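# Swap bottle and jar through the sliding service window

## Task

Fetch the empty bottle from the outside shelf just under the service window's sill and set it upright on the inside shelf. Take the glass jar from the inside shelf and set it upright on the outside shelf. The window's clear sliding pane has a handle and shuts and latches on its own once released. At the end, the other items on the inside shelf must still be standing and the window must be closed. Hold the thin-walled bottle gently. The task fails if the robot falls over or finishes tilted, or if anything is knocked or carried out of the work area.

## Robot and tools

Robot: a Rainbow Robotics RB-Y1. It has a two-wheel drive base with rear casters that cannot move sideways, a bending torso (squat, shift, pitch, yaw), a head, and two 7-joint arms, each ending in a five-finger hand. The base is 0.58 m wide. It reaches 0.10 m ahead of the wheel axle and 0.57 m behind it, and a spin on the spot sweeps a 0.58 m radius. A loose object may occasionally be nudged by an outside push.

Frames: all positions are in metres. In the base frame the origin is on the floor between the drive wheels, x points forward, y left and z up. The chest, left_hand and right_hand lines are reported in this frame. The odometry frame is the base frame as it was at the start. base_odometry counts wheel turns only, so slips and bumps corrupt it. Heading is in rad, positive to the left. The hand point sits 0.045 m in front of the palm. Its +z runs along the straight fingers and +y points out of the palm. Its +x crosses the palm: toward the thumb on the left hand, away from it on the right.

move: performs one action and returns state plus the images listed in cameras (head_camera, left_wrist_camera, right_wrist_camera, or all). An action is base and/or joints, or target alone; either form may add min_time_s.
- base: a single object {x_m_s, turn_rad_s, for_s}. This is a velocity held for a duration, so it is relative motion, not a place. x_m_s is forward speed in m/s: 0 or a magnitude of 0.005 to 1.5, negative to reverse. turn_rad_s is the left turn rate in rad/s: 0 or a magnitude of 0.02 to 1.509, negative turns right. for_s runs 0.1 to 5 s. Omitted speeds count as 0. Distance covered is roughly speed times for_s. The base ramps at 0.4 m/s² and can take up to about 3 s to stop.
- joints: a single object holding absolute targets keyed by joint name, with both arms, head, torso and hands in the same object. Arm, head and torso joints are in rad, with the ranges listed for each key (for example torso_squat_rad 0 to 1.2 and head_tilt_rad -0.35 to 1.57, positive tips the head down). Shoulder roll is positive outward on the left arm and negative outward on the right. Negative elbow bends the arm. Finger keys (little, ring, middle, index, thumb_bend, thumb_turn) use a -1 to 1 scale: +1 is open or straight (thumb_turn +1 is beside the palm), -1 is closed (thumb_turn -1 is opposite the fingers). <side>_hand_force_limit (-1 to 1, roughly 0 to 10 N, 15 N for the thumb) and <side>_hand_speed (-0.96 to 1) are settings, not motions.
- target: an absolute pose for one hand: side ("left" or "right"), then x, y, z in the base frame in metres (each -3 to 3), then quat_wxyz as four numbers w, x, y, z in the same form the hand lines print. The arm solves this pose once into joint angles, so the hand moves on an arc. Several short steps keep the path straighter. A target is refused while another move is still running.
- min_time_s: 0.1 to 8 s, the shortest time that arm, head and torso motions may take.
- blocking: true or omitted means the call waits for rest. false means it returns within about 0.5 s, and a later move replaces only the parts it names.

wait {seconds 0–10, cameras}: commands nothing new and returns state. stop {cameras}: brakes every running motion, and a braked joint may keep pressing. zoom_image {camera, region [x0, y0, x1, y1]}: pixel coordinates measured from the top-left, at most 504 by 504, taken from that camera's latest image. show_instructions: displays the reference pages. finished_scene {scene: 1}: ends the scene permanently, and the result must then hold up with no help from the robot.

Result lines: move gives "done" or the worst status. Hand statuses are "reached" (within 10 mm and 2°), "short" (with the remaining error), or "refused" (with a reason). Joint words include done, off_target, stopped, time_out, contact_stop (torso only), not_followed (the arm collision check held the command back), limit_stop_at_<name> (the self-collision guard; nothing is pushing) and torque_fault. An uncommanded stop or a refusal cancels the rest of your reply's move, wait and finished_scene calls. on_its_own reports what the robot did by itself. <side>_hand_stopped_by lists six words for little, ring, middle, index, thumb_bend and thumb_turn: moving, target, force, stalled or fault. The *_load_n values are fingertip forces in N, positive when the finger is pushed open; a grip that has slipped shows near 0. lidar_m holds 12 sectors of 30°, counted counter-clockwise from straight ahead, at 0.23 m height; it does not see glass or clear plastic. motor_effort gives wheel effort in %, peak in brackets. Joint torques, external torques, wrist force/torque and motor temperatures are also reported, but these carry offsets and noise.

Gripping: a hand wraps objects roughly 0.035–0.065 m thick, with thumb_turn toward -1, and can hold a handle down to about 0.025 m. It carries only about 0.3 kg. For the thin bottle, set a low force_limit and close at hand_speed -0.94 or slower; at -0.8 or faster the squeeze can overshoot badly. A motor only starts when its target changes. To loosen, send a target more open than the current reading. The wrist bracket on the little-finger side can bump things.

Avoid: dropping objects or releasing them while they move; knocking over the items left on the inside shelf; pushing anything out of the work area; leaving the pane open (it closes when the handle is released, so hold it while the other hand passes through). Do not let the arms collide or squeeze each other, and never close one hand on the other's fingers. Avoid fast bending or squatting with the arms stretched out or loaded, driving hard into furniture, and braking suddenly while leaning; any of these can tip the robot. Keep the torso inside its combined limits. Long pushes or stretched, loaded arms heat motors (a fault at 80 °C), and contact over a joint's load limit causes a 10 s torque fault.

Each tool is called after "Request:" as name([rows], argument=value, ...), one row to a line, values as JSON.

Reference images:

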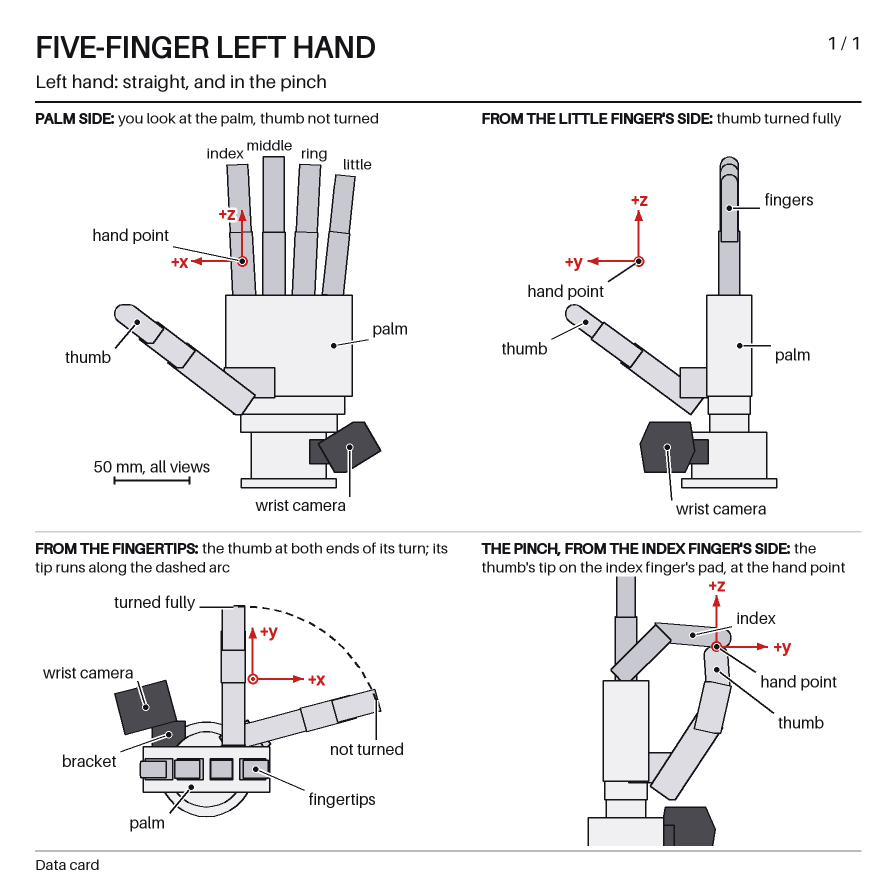

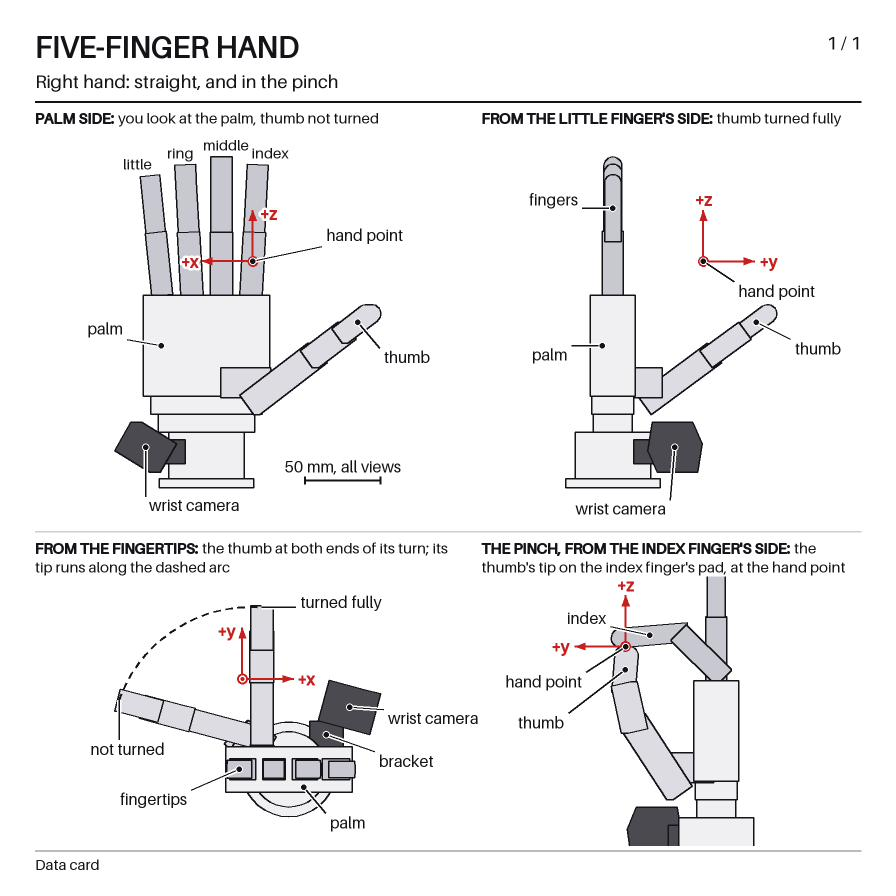

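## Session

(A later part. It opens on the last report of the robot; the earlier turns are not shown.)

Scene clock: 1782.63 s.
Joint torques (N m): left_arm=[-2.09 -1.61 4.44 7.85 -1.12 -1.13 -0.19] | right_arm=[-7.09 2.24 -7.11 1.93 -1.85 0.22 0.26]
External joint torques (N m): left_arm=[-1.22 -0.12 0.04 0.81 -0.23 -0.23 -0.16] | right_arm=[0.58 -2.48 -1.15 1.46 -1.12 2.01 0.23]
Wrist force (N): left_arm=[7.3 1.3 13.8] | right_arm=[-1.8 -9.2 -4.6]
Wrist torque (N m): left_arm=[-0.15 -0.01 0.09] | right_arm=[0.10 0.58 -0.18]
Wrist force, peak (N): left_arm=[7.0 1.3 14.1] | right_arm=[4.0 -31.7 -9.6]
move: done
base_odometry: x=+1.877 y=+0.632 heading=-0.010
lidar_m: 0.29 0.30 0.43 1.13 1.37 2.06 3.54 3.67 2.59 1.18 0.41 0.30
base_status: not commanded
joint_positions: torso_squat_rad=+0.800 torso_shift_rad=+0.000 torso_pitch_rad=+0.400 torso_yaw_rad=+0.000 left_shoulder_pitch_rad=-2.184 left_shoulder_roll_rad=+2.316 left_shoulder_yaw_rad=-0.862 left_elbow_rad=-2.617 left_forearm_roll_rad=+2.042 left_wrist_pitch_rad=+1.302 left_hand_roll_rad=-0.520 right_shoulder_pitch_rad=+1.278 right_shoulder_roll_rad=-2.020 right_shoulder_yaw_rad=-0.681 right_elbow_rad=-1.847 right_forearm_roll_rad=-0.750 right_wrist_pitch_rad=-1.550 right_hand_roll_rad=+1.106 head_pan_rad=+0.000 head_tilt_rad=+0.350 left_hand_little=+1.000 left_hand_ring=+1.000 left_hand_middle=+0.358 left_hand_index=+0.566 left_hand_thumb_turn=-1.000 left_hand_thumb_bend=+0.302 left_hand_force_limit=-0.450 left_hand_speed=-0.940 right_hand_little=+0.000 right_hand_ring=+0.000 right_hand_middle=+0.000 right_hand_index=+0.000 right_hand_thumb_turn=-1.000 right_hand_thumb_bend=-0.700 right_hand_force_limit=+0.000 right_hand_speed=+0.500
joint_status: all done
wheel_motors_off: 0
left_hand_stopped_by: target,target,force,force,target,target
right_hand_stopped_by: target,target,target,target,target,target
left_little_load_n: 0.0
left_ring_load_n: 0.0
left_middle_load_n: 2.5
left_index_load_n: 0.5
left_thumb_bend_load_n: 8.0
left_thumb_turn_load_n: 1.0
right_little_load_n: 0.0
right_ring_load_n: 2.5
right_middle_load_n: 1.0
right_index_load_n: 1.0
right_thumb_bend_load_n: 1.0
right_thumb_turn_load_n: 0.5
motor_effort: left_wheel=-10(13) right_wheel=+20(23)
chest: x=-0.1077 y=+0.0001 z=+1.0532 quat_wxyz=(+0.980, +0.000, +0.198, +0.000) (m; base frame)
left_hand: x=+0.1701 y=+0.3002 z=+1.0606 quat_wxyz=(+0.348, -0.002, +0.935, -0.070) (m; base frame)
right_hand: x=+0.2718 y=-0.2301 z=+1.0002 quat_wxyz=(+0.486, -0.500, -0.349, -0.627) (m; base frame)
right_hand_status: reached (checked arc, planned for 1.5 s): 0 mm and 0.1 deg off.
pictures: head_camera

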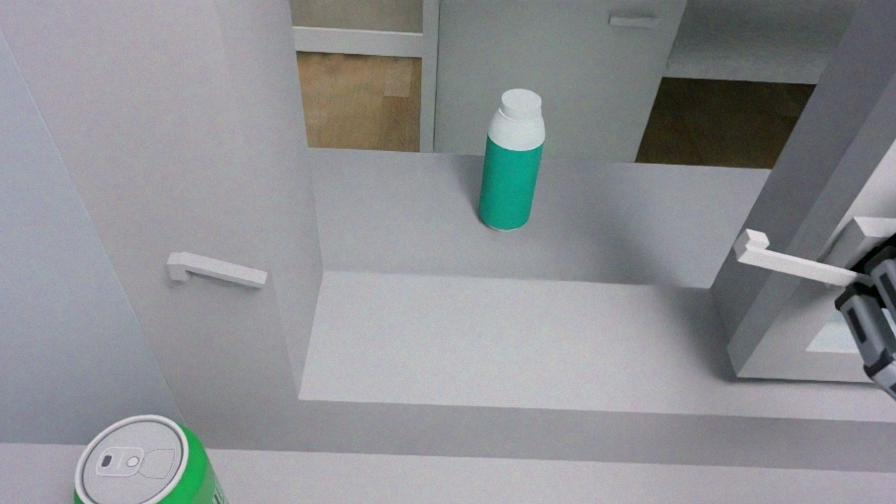

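Request:
move(target={"side":"left","x":0.19,"y":0.12,"z":1.05,"quat_wxyz":[0.502,-0.073,0.862,0.011]}, min_time_s=3, cameras=["head_camera","left_wrist_camera"])

Scene clock: 1814.33 s.
Joint torques (N m): left_arm=[-1.63 -1.28 4.49 7.7 -1.08 -1.22 -0.15] | right_arm=[-7.26 3.03 -6.96 1.94 -1.84 0.45 0.32]
External joint torques (N m): left_arm=[-0.75 0.22 0.09 0.66 -0.19 -0.31 -0.13] | right_arm=[0.41 -1.7 -1 1.48 -1.11 2.24 0.29]
Wrist force (N): left_arm=[7.1 1.3 13.8] | right_arm=[-2.1 -9.2 -4.8]
Wrist torque (N m): left_arm=[-0.17 0.01 0.10] | right_arm=[0.12 0.64 -0.19]
Wrist force, peak (N): left_arm=[7.1 1.2 14.1] | right_arm=[-1.7 -9.6 -5.0]
move: refused
base_odometry: x=+1.877 y=+0.632 heading=-0.010
lidar_m: 0.28 0.31 0.42 1.12 1.36 2.05 3.53 3.68 2.57 1.18 0.43 0.30
base_status: not commanded
joint_positions: torso_squat_rad=+0.800 torso_shift_rad=+0.000 torso_pitch_rad=+0.400 torso_yaw_rad=+0.000 left_shoulder_pitch_rad=-2.184 left_shoulder_roll_rad=+2.316 left_shoulder_yaw_rad=-0.862 left_elbow_rad=-2.617 left_forearm_roll_rad=+2.042 left_wrist_pitch_rad=+1.302 left_hand_roll_rad=-0.520 right_shoulder_pitch_rad=+1.278 right_shoulder_roll_rad=-2.020 right_shoulder_yaw_rad=-0.681 right_elbow_rad=-1.847 right_forearm_roll_rad=-0.750 right_wrist_pitch_rad=-1.550 right_hand_roll_rad=+1.106 head_pan_rad=+0.000 head_tilt_rad=+0.350 left_hand_little=+1.000 left_hand_ring=+1.000 left_hand_middle=+0.358 left_hand_index=+0.566 left_hand_thumb_turn=-1.000 left_hand_thumb_bend=+0.302 left_hand_force_limit=-0.450 left_hand_speed=-0.940 right_hand_little=+0.000 right_hand_ring=+0.000 right_hand_middle=+0.000 right_hand_index=+0.000 right_hand_thumb_turn=-1.000 right_hand_thumb_bend=-0.700 right_hand_force_limit=+0.000 right_hand_speed=+0.500
joint_status: not commanded
wheel_motors_off: 0
left_hand_stopped_by: target,target,force,force,target,target
right_hand_stopped_by: target,target,target,target,target,target
left_little_load_n: -0.5
left_ring_load_n: 0.0
left_middle_load_n: 3.0
left_index_load_n: 1.0
left_thumb_bend_load_n: 8.0
left_thumb_turn_load_n: 1.0
right_little_load_n: 0.0
right_ring_load_n: 2.5
right_middle_load_n: 1.0
right_index_load_n: 1.0
right_thumb_bend_load_n: 1.0
right_thumb_turn_load_n: 0.5
motor_effort: left_wheel=-12(12) right_wheel=+21(23)
chest: x=-0.1077 y=+0.0001 z=+1.0532 quat_wxyz=(+0.980, +0.000, +0.198, +0.000) (m; base frame)
left_hand: x=+0.1701 y=+0.3002 z=+1.0606 quat_wxyz=(+0.348, -0.002, +0.935, -0.070) (m; base frame)
left_hand_status: refused: the posture found for that pose touches the head. Nothing moved. The solve starts from where the arm stands: from another posture it may find a clear one.
right_hand: x=+0.2718 y=-0.2301 z=+1.0002 quat_wxyz=(+0.486, -0.500, -0.349, -0.627) (m; base frame)
pictures: head_camera, left_wrist_camera

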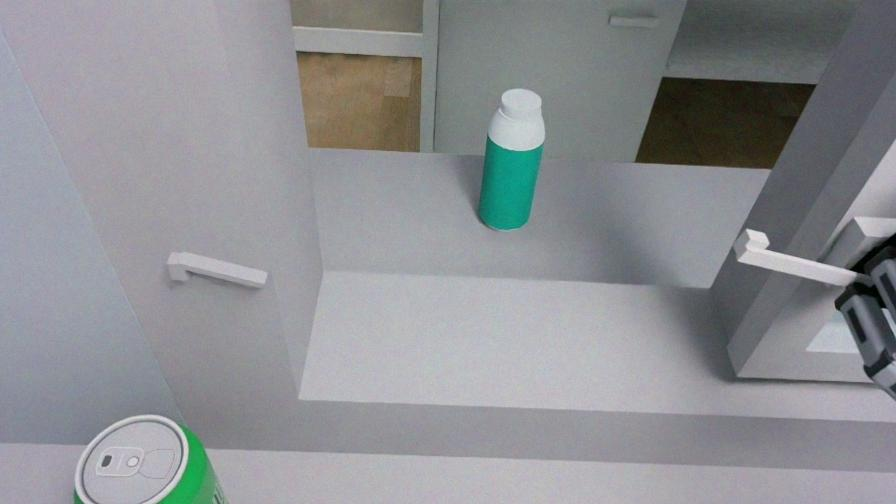

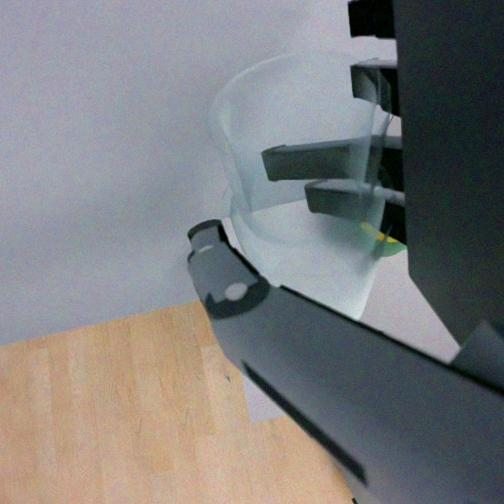

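Request:
move(target={"side":"left","x":0.19,"y":0.21,"z":1.07,"quat_wxyz":[0.45,0.0,0.89,-0.05]}, min_time_s=3, cameras=["head_camera","left_wrist_camera"])

Scene clock: 1825.80 s.
Joint torques (N m): left_arm=[-8.42 -0.45 5.97 7.23 -1.99 0.69 0.03] | right_arm=[-7.09 2.62 -7.02 2.42 -2.15 0.36 0.29]
External joint torques (N m): left_arm=[-0.92 -1.37 1.44 0.74 -0.68 0.55 0.05] | right_arm=[0.59 -2.1 -1.06 1.96 -1.42 2.16 0.26]
Wrist force (N): left_arm=[7.0 0.8 13.1] | right_arm=[-1.7 -10.6 -4.8]
Wrist torque (N m): left_arm=[-0.15 0.02 0.17] | right_arm=[0.09 0.62 -0.22]
Wrist force, peak (N): left_arm=[7.1 0.7 14.3] | right_arm=[-1.4 -11.0 -5.0]
move: short
base_odometry: x=+1.877 y=+0.632 heading=-0.010
lidar_m: 0.28 0.29 0.41 1.14 1.36 2.07 3.53 3.67 2.60 1.18 0.42 0.30
base_status: not commanded
joint_positions: torso_squat_rad=+0.800 torso_shift_rad=+0.000 torso_pitch_rad=+0.400 torso_yaw_rad=+0.000 left_shoulder_pitch_rad=-2.276 left_shoulder_roll_rad=+1.504 left_shoulder_yaw_rad=-0.755 left_elbow_rad=-2.617 left_forearm_roll_rad=+1.794 left_wrist_pitch_rad=+1.741 left_hand_roll_rad=+0.238 right_shoulder_pitch_rad=+1.278 right_shoulder_roll_rad=-2.021 right_shoulder_yaw_rad=-0.681 right_elbow_rad=-1.847 right_forearm_roll_rad=-0.750 right_wrist_pitch_rad=-1.550 right_hand_roll_rad=+1.106 head_pan_rad=+0.000 head_tilt_rad=+0.350 left_hand_little=+1.000 left_hand_ring=+1.000 left_hand_middle=+0.358 left_hand_index=+0.566 left_hand_thumb_turn=-1.000 left_hand_thumb_bend=+0.302 left_hand_force_limit=-0.450 left_hand_speed=-0.940 right_hand_little=+0.000 right_hand_ring=+0.000 right_hand_middle=+0.000 right_hand_index=+0.000 right_hand_thumb_turn=-1.000 right_hand_thumb_bend=-0.700 right_hand_force_limit=+0.000 right_hand_speed=+0.500
joint_status: all done
wheel_motors_off: 0
left_hand_stopped_by: target,target,force,force,target,target
right_hand_stopped_by: target,target,target,target,target,target
left_little_load_n: 0.0
left_ring_load_n: 0.0
left_middle_load_n: 3.0
left_index_load_n: 0.5
left_thumb_bend_load_n: 8.0
left_thumb_turn_load_n: 1.0
right_little_load_n: 0.0
right_ring_load_n: 2.5
right_middle_load_n: 1.0
right_index_load_n: 1.0
right_thumb_bend_load_n: 1.0
right_thumb_turn_load_n: 0.5
motor_effort: left_wheel=-9(14) right_wheel=+21(23)
chest: x=-0.1077 y=+0.0001 z=+1.0532 quat_wxyz=(+0.980, +0.000, +0.198, +0.000) (m; base frame)
left_hand: x=+0.1903 y=+0.2099 z=+1.0704 quat_wxyz=(+0.380, -0.020, +0.924, -0.033) (m; base frame)
left_hand_status: short (checked arc, as near as the solve gets, planned for 3.0 s): 0 mm and 9.4 deg off. The place is met; only the turn is off.
right_hand: x=+0.2718 y=-0.2301 z=+1.0002 quat_wxyz=(+0.486, -0.500, -0.349, -0.627) (m; base frame)
pictures: head_camera, left_wrist_camera

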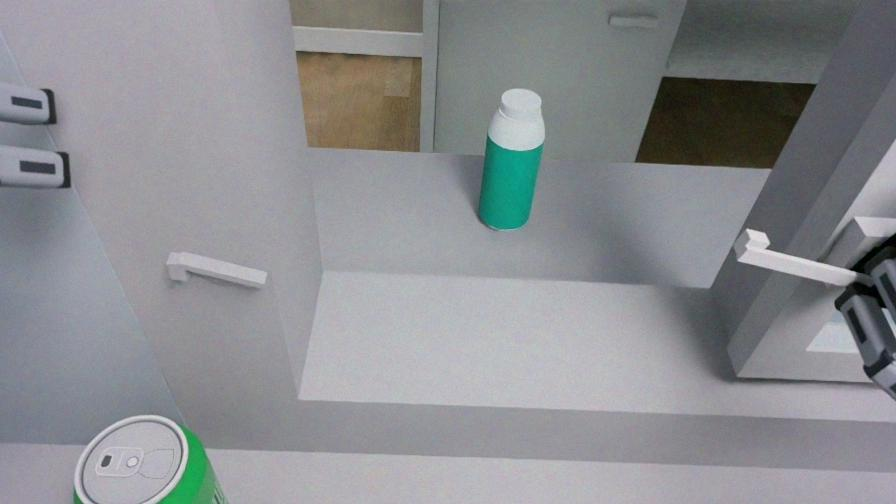

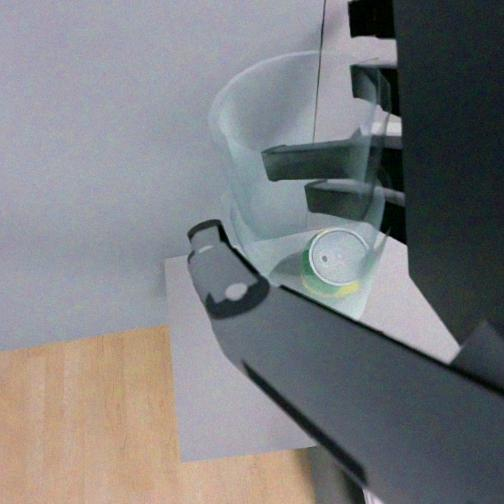

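Request:
move(target={"side":"left","x":0.20,"y":0.15,"z":1.05,"quat_wxyz":[0.45,0.0,0.89,-0.05]}, min_time_s=2.5)

Request:
move(target={"side":"left","x":0.20,"y":0.08,"z":1.04,"quat_wxyz":[0.48,0.01,0.876,-0.045]}, min_time_s=2.5, cameras=["head_camera","left_wrist_camera"])

Scene clock: 1829.77 s.
Joint torques (N m): left_arm=[-8.75 -0.52 6.11 7.42 -1.95 0.55 0.06] | right_arm=[-6.99 2.67 -7.3 2.33 -1.86 0.27 0.05]
External joint torques (N m): left_arm=[-1.25 -1.43 1.59 0.92 -0.64 0.41 0.08] | right_arm=[0.68 -2.05 -1.34 1.87 -1.13 2.06 0.02]
Wrist force (N): left_arm=[7.3 0.9 13.3] | right_arm=[-1.6 -10.6 -4.7]
Wrist torque (N m): left_arm=[-0.15 -0.03 0.17] | right_arm=[0.12 0.63 -0.21]
Wrist force, peak (N): left_arm=[7.3 0.9 13.3] | right_arm=[-1.8 -11.0 -4.8]
move: refused
base_odometry: x=+1.877 y=+0.632 heading=-0.010
lidar_m: 0.28 0.30 0.41 1.13 1.36 2.06 3.54 3.67 2.59 1.17 0.41 0.30
base_status: not commanded
joint_positions: torso_squat_rad=+0.800 torso_shift_rad=+0.000 torso_pitch_rad=+0.400 torso_yaw_rad=+0.000 left_shoulder_pitch_rad=-2.276 left_shoulder_roll_rad=+1.504 left_shoulder_yaw_rad=-0.755 left_elbow_rad=-2.617 left_forearm_roll_rad=+1.794 left_wrist_pitch_rad=+1.741 left_hand_roll_rad=+0.238 right_shoulder_pitch_rad=+1.278 right_shoulder_roll_rad=-2.021 right_shoulder_yaw_rad=-0.681 right_elbow_rad=-1.847 right_forearm_roll_rad=-0.750 right_wrist_pitch_rad=-1.550 right_hand_roll_rad=+1.106 head_pan_rad=+0.000 head_tilt_rad=+0.350 left_hand_little=+1.000 left_hand_ring=+1.000 left_hand_middle=+0.358 left_hand_index=+0.566 left_hand_thumb_turn=-1.000 left_hand_thumb_bend=+0.302 left_hand_force_limit=-0.450 left_hand_speed=-0.940 right_hand_little=+0.000 right_hand_ring=+0.000 right_hand_middle=+0.000 right_hand_index=+0.000 right_hand_thumb_turn=-1.000 right_hand_thumb_bend=-0.700 right_hand_force_limit=+0.000 right_hand_speed=+0.500
joint_status: not commanded
wheel_motors_off: 0
left_hand_stopped_by: target,target,force,force,target,target
right_hand_stopped_by: target,target,target,target,target,target
left_little_load_n: 0.0
left_ring_load_n: 0.0
left_middle_load_n: 3.0
left_index_load_n: 1.0
left_thumb_bend_load_n: 8.0
left_thumb_turn_load_n: 1.0
right_little_load_n: 0.0
right_ring_load_n: 2.5
right_middle_load_n: 1.0
right_index_load_n: 1.5
right_thumb_bend_load_n: 1.0
right_thumb_turn_load_n: 0.5
motor_effort: left_wheel=-12(12) right_wheel=+21(22)
chest: x=-0.1077 y=+0.0001 z=+1.0532 quat_wxyz=(+0.980, +0.000, +0.198, +0.000) (m; base frame)
left_hand: x=+0.1903 y=+0.2099 z=+1.0704 quat_wxyz=(+0.380, -0.020, +0.924, -0.033) (m; base frame)
left_hand_status: refused: the posture found for that pose touches the head. Nothing moved. The solve starts from where the arm stands: from another posture it may find a clear one.
right_hand: x=+0.2718 y=-0.2301 z=+1.0002 quat_wxyz=(+0.486, -0.500, -0.349, -0.627) (m; base frame)
pictures: none

not run: a stop that you did not command came earlier in this reply.

Request:
move(joints={"left_shoulder_pitch_rad":-2.184,"left_shoulder_roll_rad":2.316,"left_shoulder_yaw_rad":-0.862,"left_elbow_rad":-2.617,"left_forearm_roll_rad":2.042,"left_wrist_pitch_rad":1.302,"left_hand_roll_rad":-0.52}, min_time_s=2.5)

Request:
move(target={"side":"right","x":0.275,"y":-0.12,"z":1.0,"quat_wxyz":[0.535,-0.455,-0.377,-0.605]}, min_time_s=4)

Request:
move(target={"side":"right","x":0.276,"y":-0.02,"z":1.0,"quat_wxyz":[0.56,-0.43,-0.393,-0.592]}, min_time_s=4)

Request:
move(target={"side":"right","x":0.277,"y":0.05,"z":1.0,"quat_wxyz":[0.5792,-0.4056,-0.4056,-0.5792]}, min_time_s=3, cameras=["head_camera"])

Scene clock: 1885.40 s.
Joint torques (N m): left_arm=[-0.23 -1.46 3.97 7.85 -1.01 -1.24 -0.3] | right_arm=[-6.9 2.84 -6.81 2.17 -2.06 -0.08 0.08]
External joint torques (N m): left_arm=[0.65 0.04 -0.43 0.82 -0.12 -0.34 -0.28] | right_arm=[0.78 -1.88 -0.84 1.71 -1.33 1.72 0.05]
Wrist force (N): left_arm=[7.2 1.2 13.8] | right_arm=[-2.6 -9.2 -5.2]
Wrist torque (N m): left_arm=[-0.16 0.00 0.10] | right_arm=[0.10 0.55 -0.16]
Wrist force, peak (N): left_arm=[7.0 0.9 14.2] | right_arm=[-1.7 -11.0 -5.0]
move: done
base_odometry: x=+1.877 y=+0.632 heading=-0.010
lidar_m: 0.28 0.30 0.41 1.13 1.37 2.06 3.53 3.66 2.59 1.18 0.42 0.30
base_status: not commanded
joint_positions: torso_squat_rad=+0.800 torso_shift_rad=+0.000 torso_pitch_rad=+0.400 torso_yaw_rad=+0.000 left_shoulder_pitch_rad=-2.184 left_shoulder_roll_rad=+2.316 left_shoulder_yaw_rad=-0.862 left_elbow_rad=-2.617 left_forearm_roll_rad=+2.042 left_wrist_pitch_rad=+1.302 left_hand_roll_rad=-0.520 right_shoulder_pitch_rad=+1.278 right_shoulder_roll_rad=-2.021 right_shoulder_yaw_rad=-0.681 right_elbow_rad=-1.847 right_forearm_roll_rad=-0.750 right_wrist_pitch_rad=-1.550 right_hand_roll_rad=+1.106 head_pan_rad=+0.000 head_tilt_rad=+0.350 left_hand_little=+1.000 left_hand_ring=+1.000 left_hand_middle=+0.358 left_hand_index=+0.566 left_hand_thumb_turn=-1.000 left_hand_thumb_bend=+0.302 left_hand_force_limit=-0.450 left_hand_speed=-0.940 right_hand_little=+0.000 right_hand_ring=+0.000 right_hand_middle=+0.000 right_hand_index=+0.000 right_hand_thumb_turn=-1.000 right_hand_thumb_bend=-0.700 right_hand_force_limit=+0.000 right_hand_speed=+0.500
joint_status: all done
wheel_motors_off: 0
left_hand_stopped_by: target,target,force,force,target,target
right_hand_stopped_by: target,target,target,target,target,target
left_little_load_n: 0.0
left_ring_load_n: 0.0
left_middle_load_n: 3.0
left_index_load_n: 0.5
left_thumb_bend_load_n: 8.0
left_thumb_turn_load_n: 1.0
right_little_load_n: 0.0
right_ring_load_n: 2.0
right_middle_load_n: 0.5
right_index_load_n: 1.0
right_thumb_bend_load_n: 1.0
right_thumb_turn_load_n: 0.0
motor_effort: left_wheel=-10(13) right_wheel=+19(23)
chest: x=-0.1077 y=+0.0001 z=+1.0532 quat_wxyz=(+0.980, +0.000, +0.198, +0.000) (m; base frame)
left_hand: x=+0.1700 y=+0.3001 z=+1.0607 quat_wxyz=(+0.348, -0.001, +0.935, -0.070) (m; base frame)
right_hand: x=+0.2718 y=-0.2300 z=+1.0001 quat_wxyz=(+0.486, -0.500, -0.349, -0.627) (m; base frame)
pictures: none

Scene clock: 1889.73 s.
Joint torques (N m): left_arm=[-0.43 -1.09 3.74 7.88 -1.03 -1.42 -0.25] | right_arm=[-12.84 4.14 -8.96 -0.1 -1.5 -1.8 0.66]
External joint torques (N m): left_arm=[0.45 0.4 -0.66 0.85 -0.14 -0.52 -0.23] | right_arm=[-1.52 -1.15 -2.76 0.48 -1.07 0.06 0.63]
Wrist force (N): left_arm=[7.1 1.3 13.8] | right_arm=[-7.8 -6.9 -5.6]
Wrist torque (N m): left_arm=[-0.16 0.02 0.09] | right_arm=[0.00 0.53 -0.16]
Wrist force, peak (N): left_arm=[7.3 1.3 14.0] | right_arm=[-15.2 -47.7 -19.7]
move: done
base_odometry: x=+1.877 y=+0.632 heading=-0.010
lidar_m: 0.28 0.31 0.42 1.13 1.37 2.07 3.54 3.68 2.59 1.19 0.43 0.30
base_status: not commanded
joint_positions: torso_squat_rad=+0.800 torso_shift_rad=+0.000 torso_pitch_rad=+0.400 torso_yaw_rad=+0.000 left_shoulder_pitch_rad=-2.184 left_shoulder_roll_rad=+2.316 left_shoulder_yaw_rad=-0.862 left_elbow_rad=-2.617 left_forearm_roll_rad=+2.042 left_wrist_pitch_rad=+1.302 left_hand_roll_rad=-0.520 right_shoulder_pitch_rad=+1.265 right_shoulder_roll_rad=-2.273 right_shoulder_yaw_rad=-0.752 right_elbow_rad=-1.961 right_forearm_roll_rad=-0.857 right_wrist_pitch_rad=-1.438 right_hand_roll_rad=+1.261 head_pan_rad=+0.000 head_tilt_rad=+0.350 left_hand_little=+1.000 left_hand_ring=+1.000 left_hand_middle=+0.358 left_hand_index=+0.566 left_hand_thumb_turn=-1.000 left_hand_thumb_bend=+0.302 left_hand_force_limit=-0.450 left_hand_speed=-0.940 right_hand_little=+0.000 right_hand_ring=+0.000 right_hand_middle=+0.000 right_hand_index=+0.000 right_hand_thumb_turn=-1.000 right_hand_thumb_bend=-0.700 right_hand_force_limit=+0.000 right_hand_speed=+0.500
joint_status: all done
wheel_motors_off: 0
left_hand_stopped_by: target,target,force,force,target,target
right_hand_stopped_by: target,target,target,target,target,target
left_little_load_n: 0.0
left_ring_load_n: 0.0
left_middle_load_n: 3.0
left_index_load_n: 1.0
left_thumb_bend_load_n: 8.0
left_thumb_turn_load_n: 1.0
right_little_load_n: 0.0
right_ring_load_n: 1.5
right_middle_load_n: 0.5
right_index_load_n: 0.5
right_thumb_bend_load_n: 1.0
right_thumb_turn_load_n: 0.5
motor_effort: left_wheel=-11(13) right_wheel=+18(28)
chest: x=-0.1076 y=+0.0001 z=+1.0532 quat_wxyz=(+0.980, +0.000, +0.199, +0.000) (m; base frame)
left_hand: x=+0.1702 y=+0.3001 z=+1.0606 quat_wxyz=(+0.347, -0.001, +0.935, -0.070) (m; base frame)
right_hand: x=+0.2748 y=-0.1202 z=+0.9995 quat_wxyz=(+0.535, -0.455, -0.377, -0.604) (m; base frame)
right_hand_status: reached (checked arc, planned for 4.0 s): 1 mm and 0.1 deg off.
pictures: none

Scene clock: 1894.07 s.
Joint torques (N m): left_arm=[-0.33 -1.1 3.97 7.85 -1.01 -1.2 -0.08] | right_arm=[-15.04 4.15 -8.4 -0.89 -0.79 -1.88 0.55]
External joint torques (N m): left_arm=[0.56 0.39 -0.43 0.81 -0.12 -0.3 -0.06] | right_arm=[-0.77 -1.62 -1.5 0.25 -0.65 0.01 0.52]
Wrist force (N): left_arm=[7.0 1.2 13.9] | right_arm=[-5.9 -4.3 -4.4]
Wrist torque (N m): left_arm=[-0.18 0.04 0.09] | right_arm=[-0.09 0.47 -0.14]
Wrist force, peak (N): left_arm=[7.0 1.2 14.1] | right_arm=[-24.6 -49.6 -18.1]
move: done
base_odometry: x=+1.877 y=+0.632 heading=-0.010
lidar_m: 0.29 0.30 0.42 1.12 1.36 2.07 3.53 3.66 2.60 1.18 0.42 0.30
base_status: not commanded
joint_positions: torso_squat_rad=+0.800 torso_shift_rad=+0.000 torso_pitch_rad=+0.400 torso_yaw_rad=+0.000 left_shoulder_pitch_rad=-2.184 left_shoulder_roll_rad=+2.316 left_shoulder_yaw_rad=-0.862 left_elbow_rad=-2.617 left_forearm_roll_rad=+2.042 left_wrist_pitch_rad=+1.302 left_hand_roll_rad=-0.520 right_shoulder_pitch_rad=+1.264 right_shoulder_roll_rad=-2.523 right_shoulder_yaw_rad=-0.866 right_elbow_rad=-2.013 right_forearm_roll_rad=-1.024 right_wrist_pitch_rad=-1.311 right_hand_roll_rad=+1.408 head_pan_rad=+0.000 head_tilt_rad=+0.350 left_hand_little=+1.000 left_hand_ring=+1.000 left_hand_middle=+0.358 left_hand_index=+0.566 left_hand_thumb_turn=-1.000 left_hand_thumb_bend=+0.302 left_hand_force_limit=-0.450 left_hand_speed=-0.940 right_hand_little=+0.000 right_hand_ring=+0.000 right_hand_middle=+0.000 right_hand_index=+0.000 right_hand_thumb_turn=-1.000 right_hand_thumb_bend=-0.700 right_hand_force_limit=+0.000 right_hand_speed=+0.500
joint_status: all done
wheel_motors_off: 0
left_hand_stopped_by: target,target,force,force,target,target
right_hand_stopped_by: target,target,target,target,target,target
left_little_load_n: 0.0
left_ring_load_n: 0.0
left_middle_load_n: 3.0
left_index_load_n: 0.5
left_thumb_bend_load_n: 8.0
left_thumb_turn_load_n: 1.0
right_little_load_n: 0.0
right_ring_load_n: 1.5
right_middle_load_n: 0.5
right_index_load_n: 0.0
right_thumb_bend_load_n: 1.0
right_thumb_turn_load_n: 0.5
motor_effort: left_wheel=-10(13) right_wheel=+18(24)
chest: x=-0.1076 y=+0.0001 z=+1.0532 quat_wxyz=(+0.980, +0.000, +0.199, +0.000) (m; base frame)
left_hand: x=+0.1702 y=+0.3001 z=+1.0606 quat_wxyz=(+0.347, -0.001, +0.935, -0.070) (m; base frame)
right_hand: x=+0.2759 y=-0.0202 z=+0.9998 quat_wxyz=(+0.559, -0.430, -0.392, -0.591) (m; base frame)
right_hand_status: reached (checked arc, planned for 4.0 s): 0 mm and 0.0 deg off.
pictures: none

Scene clock: 1897.40 s.
Joint torques (N m): left_arm=[-0.15 -1.12 3.47 7.9 -1.01 -1.31 0.01] | right_arm=[-14.22 4.32 -9.21 0.16 -0.68 -1.6 0.55]
External joint torques (N m): left_arm=[0.73 0.38 -0.93 0.87 -0.11 -0.4 0.03] | right_arm=[2.14 -1.75 -1.57 1.13 -0.61 0.29 0.51]
Wrist force (N): left_arm=[7.0 1.4 13.7] | right_arm=[-5.4 -4.6 -4.2]
Wrist torque (N m): left_arm=[-0.13 0.04 0.09] | right_arm=[-0.06 0.48 -0.18]
Wrist force, peak (N): left_arm=[7.1 1.2 14.0] | right_arm=[-16.2 -33.1 -10.2]
move: done
base_odometry: x=+1.877 y=+0.632 heading=-0.010
lidar_m: 0.28 0.29 0.41 1.12 1.35 2.06 3.54 3.67 2.58 1.19 0.41 0.30
base_status: not commanded
joint_positions: torso_squat_rad=+0.800 torso_shift_rad=+0.000 torso_pitch_rad=+0.400 torso_yaw_rad=+0.000 left_shoulder_pitch_rad=-2.184 left_shoulder_roll_rad=+2.316 left_shoulder_yaw_rad=-0.862 left_elbow_rad=-2.617 left_forearm_roll_rad=+2.042 left_wrist_pitch_rad=+1.302 left_hand_roll_rad=-0.520 right_shoulder_pitch_rad=+1.265 right_shoulder_roll_rad=-2.726 right_shoulder_yaw_rad=-0.960 right_elbow_rad=-1.952 right_forearm_roll_rad=-1.127 right_wrist_pitch_rad=-1.260 right_hand_roll_rad=+1.456 head_pan_rad=+0.000 head_tilt_rad=+0.350 left_hand_little=+1.000 left_hand_ring=+1.000 left_hand_middle=+0.358 left_hand_index=+0.566 left_hand_thumb_turn=-1.000 left_hand_thumb_bend=+0.302 left_hand_force_limit=-0.450 left_hand_speed=-0.940 right_hand_little=+0.000 right_hand_ring=+0.000 right_hand_middle=+0.000 right_hand_index=+0.000 right_hand_thumb_turn=-1.000 right_hand_thumb_bend=-0.700 right_hand_force_limit=+0.000 right_hand_speed=+0.500
joint_status: all done
wheel_motors_off: 0
left_hand_stopped_by: target,target,force,force,target,target
right_hand_stopped_by: target,target,target,target,target,target
left_little_load_n: 0.0
left_ring_load_n: 0.0
left_middle_load_n: 3.0
left_index_load_n: 0.5
left_thumb_bend_load_n: 8.0
left_thumb_turn_load_n: 1.0
right_little_load_n: 0.0
right_ring_load_n: 2.0
right_middle_load_n: 0.5
right_index_load_n: 0.0
right_thumb_bend_load_n: 1.0
right_thumb_turn_load_n: 0.5
motor_effort: left_wheel=-11(13) right_wheel=+18(21)
chest: x=-0.1076 y=+0.0001 z=+1.0532 quat_wxyz=(+0.980, +0.000, +0.199, +0.000) (m; base frame)
left_hand: x=+0.1702 y=+0.3002 z=+1.0606 quat_wxyz=(+0.347, -0.001, +0.935, -0.070) (m; base frame)
right_hand: x=+0.2765 y=+0.0496 z=+1.0005 quat_wxyz=(+0.579, -0.406, -0.405, -0.579) (m; base frame)
right_hand_status: reached (checked arc, planned for 3.0 s): 1 mm and 0.1 deg off.
pictures: head_camera

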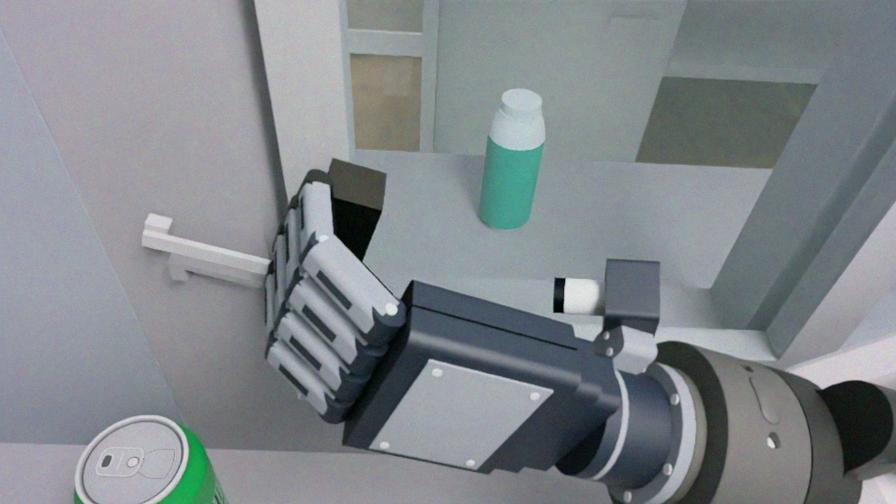

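Request:
move(target={"side":"right","x":0.275,"y":0.088,"z":0.999,"quat_wxyz":[0.5792,-0.4056,-0.4056,-0.5792]}, min_time_s=2.5)

Request:
move(target={"side":"right","x":0.215,"y":0.086,"z":1.0,"quat_wxyz":[0.5792,-0.4056,-0.4056,-0.5792]}, min_time_s=2, cameras=["head_camera"])

Scene clock: 1906.47 s.
Joint torques (N m): left_arm=[0.08 -0.98 3.87 7.72 -1.08 -1.32 -0.26] | right_arm=[-14.28 4.1 -9.61 -0.58 -0.15 -1.6 0.5]
External joint torques (N m): left_arm=[0.96 0.51 -0.53 0.69 -0.19 -0.41 -0.24] | right_arm=[2.76 -1.98 -1.54 0.45 -0.21 0.29 0.47]
Wrist force (N): left_arm=[7.0 1.2 13.6] | right_arm=[-5.7 -3.7 -5.7]
Wrist torque (N m): left_arm=[-0.15 0.02 0.08] | right_arm=[-0.10 0.63 -0.16]
Wrist force, peak (N): left_arm=[7.4 1.3 13.9] | right_arm=[-5.7 -9.1 -7.9]
move: done
base_odometry: x=+1.877 y=+0.632 heading=-0.010
lidar_m: 0.28 0.30 0.41 1.13 1.37 2.06 3.54 3.69 2.60 1.17 0.43 0.29
base_status: not commanded
joint_positions: torso_squat_rad=+0.800 torso_shift_rad=+0.000 torso_pitch_rad=+0.400 torso_yaw_rad=+0.000 left_shoulder_pitch_rad=-2.184 left_shoulder_roll_rad=+2.316 left_shoulder_yaw_rad=-0.862 left_elbow_rad=-2.617 left_forearm_roll_rad=+2.042 left_wrist_pitch_rad=+1.302 left_hand_roll_rad=-0.520 right_shoulder_pitch_rad=+1.269 right_shoulder_roll_rad=-2.826 right_shoulder_yaw_rad=-1.014 right_elbow_rad=-1.943 right_forearm_roll_rad=-1.215 right_wrist_pitch_rad=-1.204 right_hand_roll_rad=+1.519 head_pan_rad=+0.000 head_tilt_rad=+0.350 left_hand_little=+1.000 left_hand_ring=+1.000 left_hand_middle=+0.358 left_hand_index=+0.566 left_hand_thumb_turn=-1.000 left_hand_thumb_bend=+0.302 left_hand_force_limit=-0.450 left_hand_speed=-0.940 right_hand_little=+0.000 right_hand_ring=+0.000 right_hand_middle=+0.000 right_hand_index=+0.000 right_hand_thumb_turn=-1.000 right_hand_thumb_bend=-0.700 right_hand_force_limit=+0.000 right_hand_speed=+0.500
joint_status: all done
wheel_motors_off: 0
left_hand_stopped_by: target,target,force,force,target,target
right_hand_stopped_by: target,target,target,target,target,target
left_little_load_n: 0.0
left_ring_load_n: 0.0
left_middle_load_n: 3.0
left_index_load_n: 1.0
left_thumb_bend_load_n: 7.5
left_thumb_turn_load_n: 1.0
right_little_load_n: 0.0
right_ring_load_n: 0.0
right_middle_load_n: 0.0
right_index_load_n: 0.0
right_thumb_bend_load_n: 1.0
right_thumb_turn_load_n: 0.5
motor_effort: left_wheel=-11(13) right_wheel=+20(20)
chest: x=-0.1076 y=+0.0001 z=+1.0532 quat_wxyz=(+0.980, +0.000, +0.199, +0.000) (m; base frame)
left_hand: x=+0.1702 y=+0.3002 z=+1.0606 quat_wxyz=(+0.347, -0.001, +0.935, -0.070) (m; base frame)
right_hand: x=+0.2750 y=+0.0878 z=+0.9991 quat_wxyz=(+0.579, -0.406, -0.406, -0.579) (m; base frame)
right_hand_status: reached (checked arc, planned for 2.5 s): 0 mm and 0.0 deg off.
pictures: none

Scene clock: 1908.80 s.
Joint torques (N m): left_arm=[-0.26 -1.03 3.65 7.83 -1.09 -1.21 -0.15] | right_arm=[-12.64 7.05 -6.74 -2.82 0.12 -1.62 0.14]
External joint torques (N m): left_arm=[0.63 0.47 -0.75 0.8 -0.2 -0.31 -0.12] | right_arm=[2.34 1.51 0.6 -0.04 -0.33 0.25 0.1]
Wrist force (N): left_arm=[7.3 1.2 13.6] | right_arm=[-5.5 -3.7 -5.9]
Wrist torque (N m): left_arm=[-0.15 0.00 0.10] | right_arm=[-0.07 0.58 -0.14]
Wrist force, peak (N): left_arm=[7.2 1.2 14.0] | right_arm=[-6.0 -3.8 -5.8]
move: done
base_odometry: x=+1.877 y=+0.632 heading=-0.010
lidar_m: 0.28 0.30 0.41 1.12 1.36 2.07 3.54 3.67 2.57 1.19 0.42 0.30
base_status: not commanded
joint_positions: torso_squat_rad=+0.800 torso_shift_rad=+0.000 torso_pitch_rad=+0.400 torso_yaw_rad=+0.000 left_shoulder_pitch_rad=-2.184 left_shoulder_roll_rad=+2.316 left_shoulder_yaw_rad=-0.862 left_elbow_rad=-2.617 left_forearm_roll_rad=+2.042 left_wrist_pitch_rad=+1.302 left_hand_roll_rad=-0.520 right_shoulder_pitch_rad=+1.305 right_shoulder_roll_rad=-2.784 right_shoulder_yaw_rad=-0.988 right_elbow_rad=-2.170 right_forearm_roll_rad=-1.229 right_wrist_pitch_rad=-1.155 right_hand_roll_rad=+1.734 head_pan_rad=+0.000 head_tilt_rad=+0.350 left_hand_little=+1.000 left_hand_ring=+1.000 left_hand_middle=+0.358 left_hand_index=+0.566 left_hand_thumb_turn=-1.000 left_hand_thumb_bend=+0.302 left_hand_force_limit=-0.450 left_hand_speed=-0.940 right_hand_little=+0.000 right_hand_ring=+0.000 right_hand_middle=+0.000 right_hand_index=+0.000 right_hand_thumb_turn=-1.000 right_hand_thumb_bend=-0.700 right_hand_force_limit=+0.000 right_hand_speed=+0.500
joint_status: all done
wheel_motors_off: 0
left_hand_stopped_by: target,target,force,force,target,target
right_hand_stopped_by: target,target,target,target,target,target
left_little_load_n: 0.0
left_ring_load_n: 0.0
left_middle_load_n: 3.0
left_index_load_n: 1.0
left_thumb_bend_load_n: 7.5
left_thumb_turn_load_n: 1.5
right_little_load_n: 0.0
right_ring_load_n: 0.5
right_middle_load_n: 0.0
right_index_load_n: 0.0
right_thumb_bend_load_n: 0.5
right_thumb_turn_load_n: 0.0
motor_effort: left_wheel=-10(13) right_wheel=+17(20)
chest: x=-0.1076 y=+0.0001 z=+1.0532 quat_wxyz=(+0.980, +0.000, +0.199, +0.000) (m; base frame)
left_hand: x=+0.1702 y=+0.3002 z=+1.0606 quat_wxyz=(+0.347, -0.001, +0.935, -0.070) (m; base frame)
right_hand: x=+0.2147 y=+0.0863 z=+1.0003 quat_wxyz=(+0.581, -0.404, -0.406, -0.578) (m; base frame)
right_hand_status: reached (checked arc, planned for 2.0 s): 1 mm and 0.3 deg off.
pictures: head_camera

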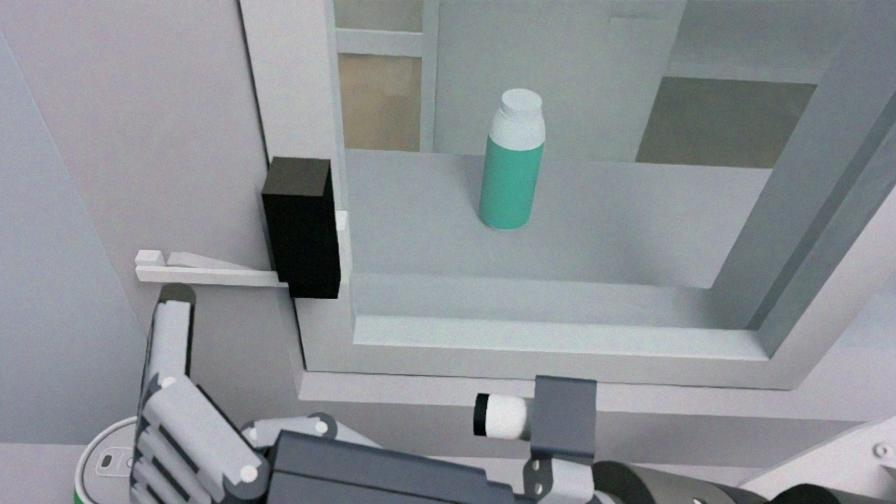

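Request:
move(base={"x_m_s":-0.1,"for_s":1.4})

Request:
move(target={"side":"right","x":0.2,"y":-0.1,"z":1.05,"quat_wxyz":[0.5,-0.5,-0.5,-0.5]}, min_time_s=2.5)

Request:
move(joints={"torso_yaw_rad":-0.5,"head_pan_rad":0.4}, min_time_s=3, cameras=["all"])

Scene clock: 1919.30 s.
Joint torques (N m): left_arm=[-0.31 -1.45 4.52 7.89 -1.09 -1.26 -0.13] | right_arm=[-13.48 5.75 -8.26 -2.13 0.38 -1.77 0.21]
External joint torques (N m): left_arm=[0.57 0.04 0.12 0.86 -0.2 -0.36 -0.11] | right_arm=[1.5 0.21 -0.93 0.65 -0.07 0.1 0.18]
Wrist force (N): left_arm=[7.0 1.2 13.7] | right_arm=[-5.6 -3.9 -5.8]
Wrist torque (N m): left_arm=[-0.17 0.04 0.09] | right_arm=[-0.11 0.59 -0.14]
Wrist force, peak (N): left_arm=[6.9 1.3 14.3] | right_arm=[-5.7 -3.6 -6.2]
move: done
base_odometry: x=+1.737 y=+0.633 heading=-0.009
lidar_m: 0.42 0.45 0.61 1.35 1.56 1.95 3.39 3.52 2.59 1.74 0.63 0.44
base_status: done (sent for 1.4 of 1.4 s)
joint_positions: torso_squat_rad=+0.800 torso_shift_rad=+0.000 torso_pitch_rad=+0.400 torso_yaw_rad=+0.000 left_shoulder_pitch_rad=-2.184 left_shoulder_roll_rad=+2.316 left_shoulder_yaw_rad=-0.862 left_elbow_rad=-2.617 left_forearm_roll_rad=+2.042 left_wrist_pitch_rad=+1.302 left_hand_roll_rad=-0.520 right_shoulder_pitch_rad=+1.305 right_shoulder_roll_rad=-2.784 right_shoulder_yaw_rad=-0.988 right_elbow_rad=-2.170 right_forearm_roll_rad=-1.229 right_wrist_pitch_rad=-1.155 right_hand_roll_rad=+1.734 head_pan_rad=+0.000 head_tilt_rad=+0.350 left_hand_little=+1.000 left_hand_ring=+1.000 left_hand_middle=+0.358 left_hand_index=+0.566 left_hand_thumb_turn=-1.000 left_hand_thumb_bend=+0.302 left_hand_force_limit=-0.450 left_hand_speed=-0.940 right_hand_little=+0.000 right_hand_ring=+0.000 right_hand_middle=+0.000 right_hand_index=+0.000 right_hand_thumb_turn=-1.000 right_hand_thumb_bend=-0.700 right_hand_force_limit=+0.000 right_hand_speed=+0.500
joint_status: not commanded
wheel_motors_off: 0
left_hand_stopped_by: target,target,force,force,target,target
right_hand_stopped_by: target,target,target,target,target,target
left_little_load_n: 0.0
left_ring_load_n: 0.0
left_middle_load_n: 3.0
left_index_load_n: 1.0
left_thumb_bend_load_n: 8.0
left_thumb_turn_load_n: 1.0
right_little_load_n: 0.0
right_ring_load_n: 0.0
right_middle_load_n: 0.5
right_index_load_n: 0.0
right_thumb_bend_load_n: 1.0
right_thumb_turn_load_n: 0.5
motor_effort: left_wheel=+1(34) right_wheel=-17(31)
chest: x=-0.1075 y=+0.0001 z=+1.0532 quat_wxyz=(+0.980, +0.000, +0.199, +0.000) (m; base frame)
left_hand: x=+0.1702 y=+0.3002 z=+1.0605 quat_wxyz=(+0.347, -0.002, +0.935, -0.070) (m; base frame)
right_hand: x=+0.2148 y=+0.0862 z=+1.0001 quat_wxyz=(+0.581, -0.405, -0.406, -0.578) (m; base frame)
pictures: none

Scene clock: 1922.13 s.
Joint torques (N m): left_arm=[-0.5 -1.53 4.07 8.09 -1.02 -1.21 -0.02] | right_arm=[-5.84 -0.41 -7.39 -0.53 -1.42 -0.77 -0.04]
External joint torques (N m): left_arm=[0.38 -0.04 -0.33 1.06 -0.12 -0.31 0] | right_arm=[-0.67 1.21 0.39 -0.08 0.01 0.25 -0.08]
Wrist force (N): left_arm=[7.1 1.2 13.9] | right_arm=[-6.1 -3.8 -4.0]
Wrist torque (N m): left_arm=[-0.18 0.02 0.09] | right_arm=[-0.18 0.60 -0.31]
Wrist force, peak (N): left_arm=[7.1 1.1 14.1] | right_arm=[-5.9 -3.8 -5.9]
move: done
base_odometry: x=+1.737 y=+0.633 heading=-0.009
lidar_m: 0.42 0.45 0.61 1.31 1.57 1.97 3.40 3.52 2.59 1.75 0.62 0.45
base_status: not commanded
joint_positions: torso_squat_rad=+0.800 torso_shift_rad=+0.000 torso_pitch_rad=+0.400 torso_yaw_rad=+0.000 left_shoulder_pitch_rad=-2.184 left_shoulder_roll_rad=+2.316 left_shoulder_yaw_rad=-0.862 left_elbow_rad=-2.617 left_forearm_roll_rad=+2.042 left_wrist_pitch_rad=+1.302 left_hand_roll_rad=-0.520 right_shoulder_pitch_rad=+0.896 right_shoulder_roll_rad=-1.714 right_shoulder_yaw_rad=-0.910 right_elbow_rad=-2.315 right_forearm_roll_rad=-0.269 right_wrist_pitch_rad=-0.998 right_hand_roll_rad=+0.524 head_pan_rad=+0.000 head_tilt_rad=+0.350 left_hand_little=+1.000 left_hand_ring=+1.000 left_hand_middle=+0.358 left_hand_index=+0.566 left_hand_thumb_turn=-1.000 left_hand_thumb_bend=+0.302 left_hand_force_limit=-0.450 left_hand_speed=-0.940 right_hand_little=+0.000 right_hand_ring=+0.000 right_hand_middle=+0.000 right_hand_index=+0.000 right_hand_thumb_turn=-1.000 right_hand_thumb_bend=-0.700 right_hand_force_limit=+0.000 right_hand_speed=+0.500
joint_status: all done
wheel_motors_off: 0
left_hand_stopped_by: target,target,force,force,target,target
right_hand_stopped_by: target,target,target,target,target,target
left_little_load_n: 0.0
left_ring_load_n: 0.0
left_middle_load_n: 3.0
left_index_load_n: 0.5
left_thumb_bend_load_n: 8.0
left_thumb_turn_load_n: 1.0
right_little_load_n: 0.0
right_ring_load_n: 0.0
right_middle_load_n: 0.5
right_index_load_n: 0.0
right_thumb_bend_load_n: 1.0
right_thumb_turn_load_n: 0.5
motor_effort: left_wheel=+4(4) right_wheel=-16(19)
chest: x=-0.1075 y=+0.0001 z=+1.0532 quat_wxyz=(+0.980, +0.000, +0.199, +0.000) (m; base frame)
left_hand: x=+0.1702 y=+0.3002 z=+1.0605 quat_wxyz=(+0.347, -0.002, +0.935, -0.070) (m; base frame)
right_hand: x=+0.2001 y=-0.1001 z=+1.0499 quat_wxyz=(+0.500, -0.500, -0.500, -0.501) (m; base frame)
right_hand_status: reached (checked arc, planned for 2.5 s): 0 mm and 0.1 deg off.
pictures: none

Scene clock: 1925.43 s.
Joint torques (N m): left_arm=[-0.49 -2.63 4.09 7.2 -0.98 -1.43 -0.2] | right_arm=[-6.79 0.53 -6.98 0.97 -1.6 -0.79 0.03]
External joint torques (N m): left_arm=[0.22 -0.05 -0.45 0.91 -0.24 -0.22 -0.18] | right_arm=[-1.99 1.33 0.38 -0.22 -0.11 0.13 0]
Wrist force (N): left_arm=[7.1 2.6 13.3] | right_arm=[-5.7 -4.3 -2.8]
Wrist torque (N m): left_arm=[-0.02 0.00 0.05] | right_arm=[-0.30 0.53 -0.30]
Wrist force, peak (N): left_arm=[7.2 1.4 13.9] | right_arm=[-6.6 -4.2 -3.4]
move: done
base_odometry: x=+1.737 y=+0.633 heading=-0.009
lidar_m: 0.42 0.45 0.61 1.33 1.56 1.97 3.40 3.53 2.57 1.73 0.62 0.45
base_status: not commanded
joint_positions: torso_squat_rad=+0.800 torso_shift_rad=+0.000 torso_pitch_rad=+0.400 torso_yaw_rad=-0.500 left_shoulder_pitch_rad=-2.184 left_shoulder_roll_rad=+2.316 left_shoulder_yaw_rad=-0.862 left_elbow_rad=-2.617 left_forearm_roll_rad=+2.042 left_wrist_pitch_rad=+1.302 left_hand_roll_rad=-0.520 right_shoulder_pitch_rad=+0.896 right_shoulder_roll_rad=-1.714 right_shoulder_yaw_rad=-0.910 right_elbow_rad=-2.315 right_forearm_roll_rad=-0.269 right_wrist_pitch_rad=-0.998 right_hand_roll_rad=+0.524 head_pan_rad=+0.400 head_tilt_rad=+0.350 left_hand_little=+1.000 left_hand_ring=+1.000 left_hand_middle=+0.358 left_hand_index=+0.566 left_hand_thumb_turn=-1.000 left_hand_thumb_bend=+0.302 left_hand_force_limit=-0.450 left_hand_speed=-0.940 right_hand_little=+0.000 right_hand_ring=+0.000 right_hand_middle=+0.000 right_hand_index=+0.000 right_hand_thumb_turn=-1.000 right_hand_thumb_bend=-0.700 right_hand_force_limit=+0.000 right_hand_speed=+0.500
joint_status: all done
wheel_motors_off: 0
left_hand_stopped_by: target,target,force,force,target,target
right_hand_stopped_by: target,target,target,target,target,target
left_little_load_n: 0.0
left_ring_load_n: 0.0
left_middle_load_n: 3.0
left_index_load_n: 0.5
left_thumb_bend_load_n: 8.0
left_thumb_turn_load_n: 1.0
right_little_load_n: 0.0
right_ring_load_n: 0.5
right_middle_load_n: 0.0
right_index_load_n: 0.0
right_thumb_bend_load_n: 1.0
right_thumb_turn_load_n: 0.5
motor_effort: left_wheel=+2(3) right_wheel=-17(20)
chest: x=-0.1075 y=+0.0001 z=+1.0532 quat_wxyz=(+0.950, -0.049, +0.192, -0.242) (m; base frame)
left_hand: x=+0.2742 y=+0.1422 z=+1.0166 quat_wxyz=(+0.321, +0.178, +0.900, -0.237) (m; base frame)
right_hand: x=+0.1238 y=-0.2242 z=+1.0822 quat_wxyz=(+0.322, -0.646, -0.419, -0.551) (m; base frame)
pictures: head_camera, left_wrist_camera, right_wrist_camera

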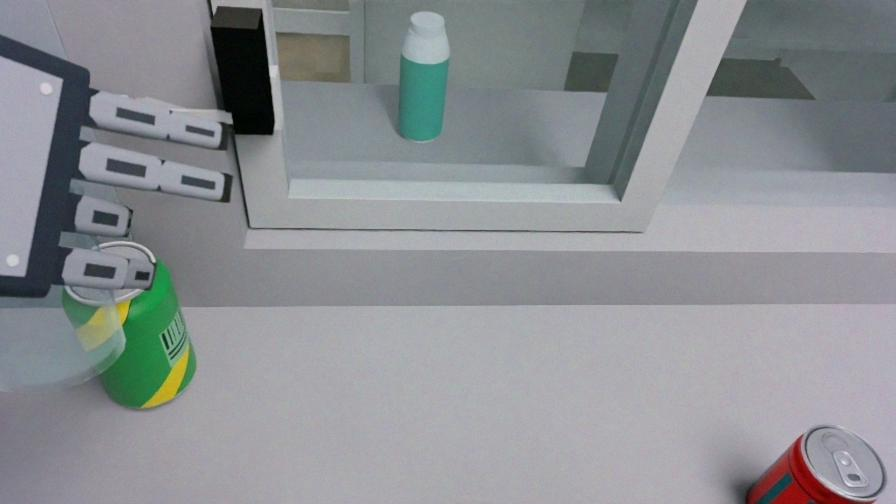

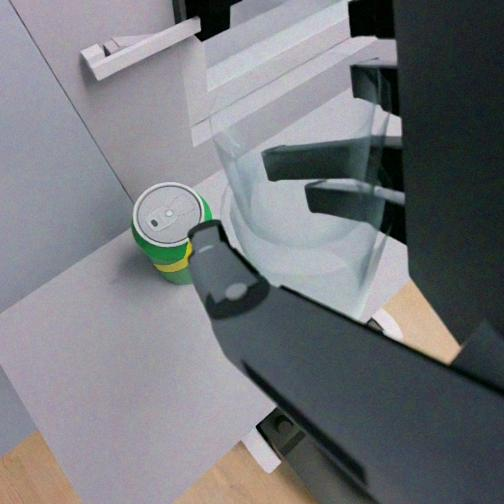

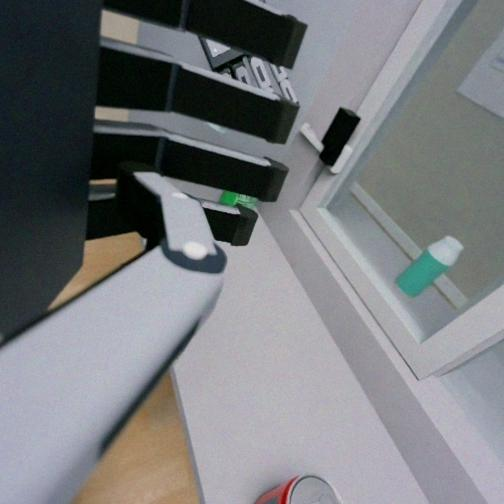

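Request:
move(target={"side":"left","x":0.24,"y":0.20,"z":1.03,"quat_wxyz":[0.5,0.018,0.865,-0.042]}, min_time_s=3, cameras=["head_camera"])

Scene clock: 1931.37 s.
Joint torques (N m): left_arm=[-4.33 -4.05 4.48 7.5 -1.15 0.12 0] | right_arm=[-5.8 0.05 -6.82 1.1 -1.59 -0.77 -0.05]
External joint torques (N m): left_arm=[-1.29 -1.59 1.57 0.96 -0.01 0.36 0.02] | right_arm=[-1 0.84 0.54 -0.1 -0.1 0.16 -0.08]
Wrist force (N): left_arm=[6.7 2.0 13.8] | right_arm=[-6.0 -4.3 -2.7]
Wrist torque (N m): left_arm=[-0.04 0.05 0.09] | right_arm=[-0.30 0.58 -0.33]
Wrist force, peak (N): left_arm=[6.6 2.1 14.3] | right_arm=[-6.0 -4.5 -3.2]
move: short
base_odometry: x=+1.737 y=+0.633 heading=-0.009
lidar_m: 0.42 0.43 0.61 1.33 1.57 1.96 3.40 3.54 2.60 1.71 0.63 0.45
base_status: not commanded
joint_positions: torso_squat_rad=+0.800 torso_shift_rad=+0.000 torso_pitch_rad=+0.400 torso_yaw_rad=-0.500 left_shoulder_pitch_rad=-2.224 left_shoulder_roll_rad=+1.907 left_shoulder_yaw_rad=-0.590 left_elbow_rad=-2.617 left_forearm_roll_rad=+2.084 left_wrist_pitch_rad=+1.919 left_hand_roll_rad=+0.141 right_shoulder_pitch_rad=+0.896 right_shoulder_roll_rad=-1.714 right_shoulder_yaw_rad=-0.910 right_elbow_rad=-2.315 right_forearm_roll_rad=-0.269 right_wrist_pitch_rad=-0.998 right_hand_roll_rad=+0.524 head_pan_rad=+0.400 head_tilt_rad=+0.350 left_hand_little=+1.000 left_hand_ring=+1.000 left_hand_middle=+0.358 left_hand_index=+0.566 left_hand_thumb_turn=-1.000 left_hand_thumb_bend=+0.302 left_hand_force_limit=-0.450 left_hand_speed=-0.940 right_hand_little=+0.000 right_hand_ring=+0.000 right_hand_middle=+0.000 right_hand_index=+0.000 right_hand_thumb_turn=-1.000 right_hand_thumb_bend=-0.700 right_hand_force_limit=+0.000 right_hand_speed=+0.500
joint_status: all done
wheel_motors_off: 0
left_hand_stopped_by: target,target,force,force,target,target
right_hand_stopped_by: target,target,target,target,target,target
left_little_load_n: 0.0
left_ring_load_n: 0.0
left_middle_load_n: 3.0
left_index_load_n: 0.5
left_thumb_bend_load_n: 8.0
left_thumb_turn_load_n: 1.0
right_little_load_n: 0.0
right_ring_load_n: 0.0
right_middle_load_n: 0.5
right_index_load_n: 0.0
right_thumb_bend_load_n: 1.0
right_thumb_turn_load_n: 0.5
motor_effort: left_wheel=+1(4) right_wheel=-17(19)
chest: x=-0.1075 y=+0.0001 z=+1.0532 quat_wxyz=(+0.950, -0.049, +0.192, -0.242) (m; base frame)
left_hand: x=+0.2403 y=+0.2002 z=+1.0304 quat_wxyz=(+0.327, +0.015, +0.939, -0.104) (m; base frame)
left_hand_status: short (checked arc, as near as the solve gets, planned for 3.0 s): 1 mm and 22.7 deg off. The place is met; only the turn is off.
right_hand: x=+0.1238 y=-0.2242 z=+1.0822 quat_wxyz=(+0.322, -0.646, -0.419, -0.551) (m; base frame)
pictures: head_camera

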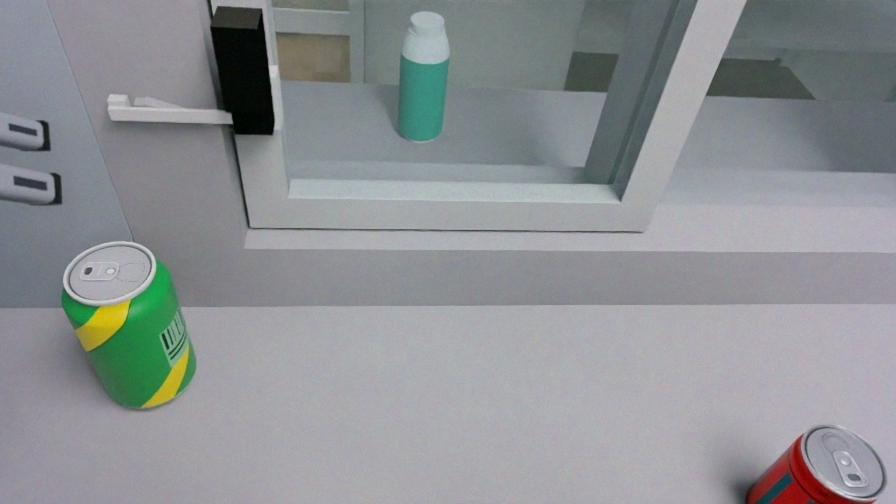

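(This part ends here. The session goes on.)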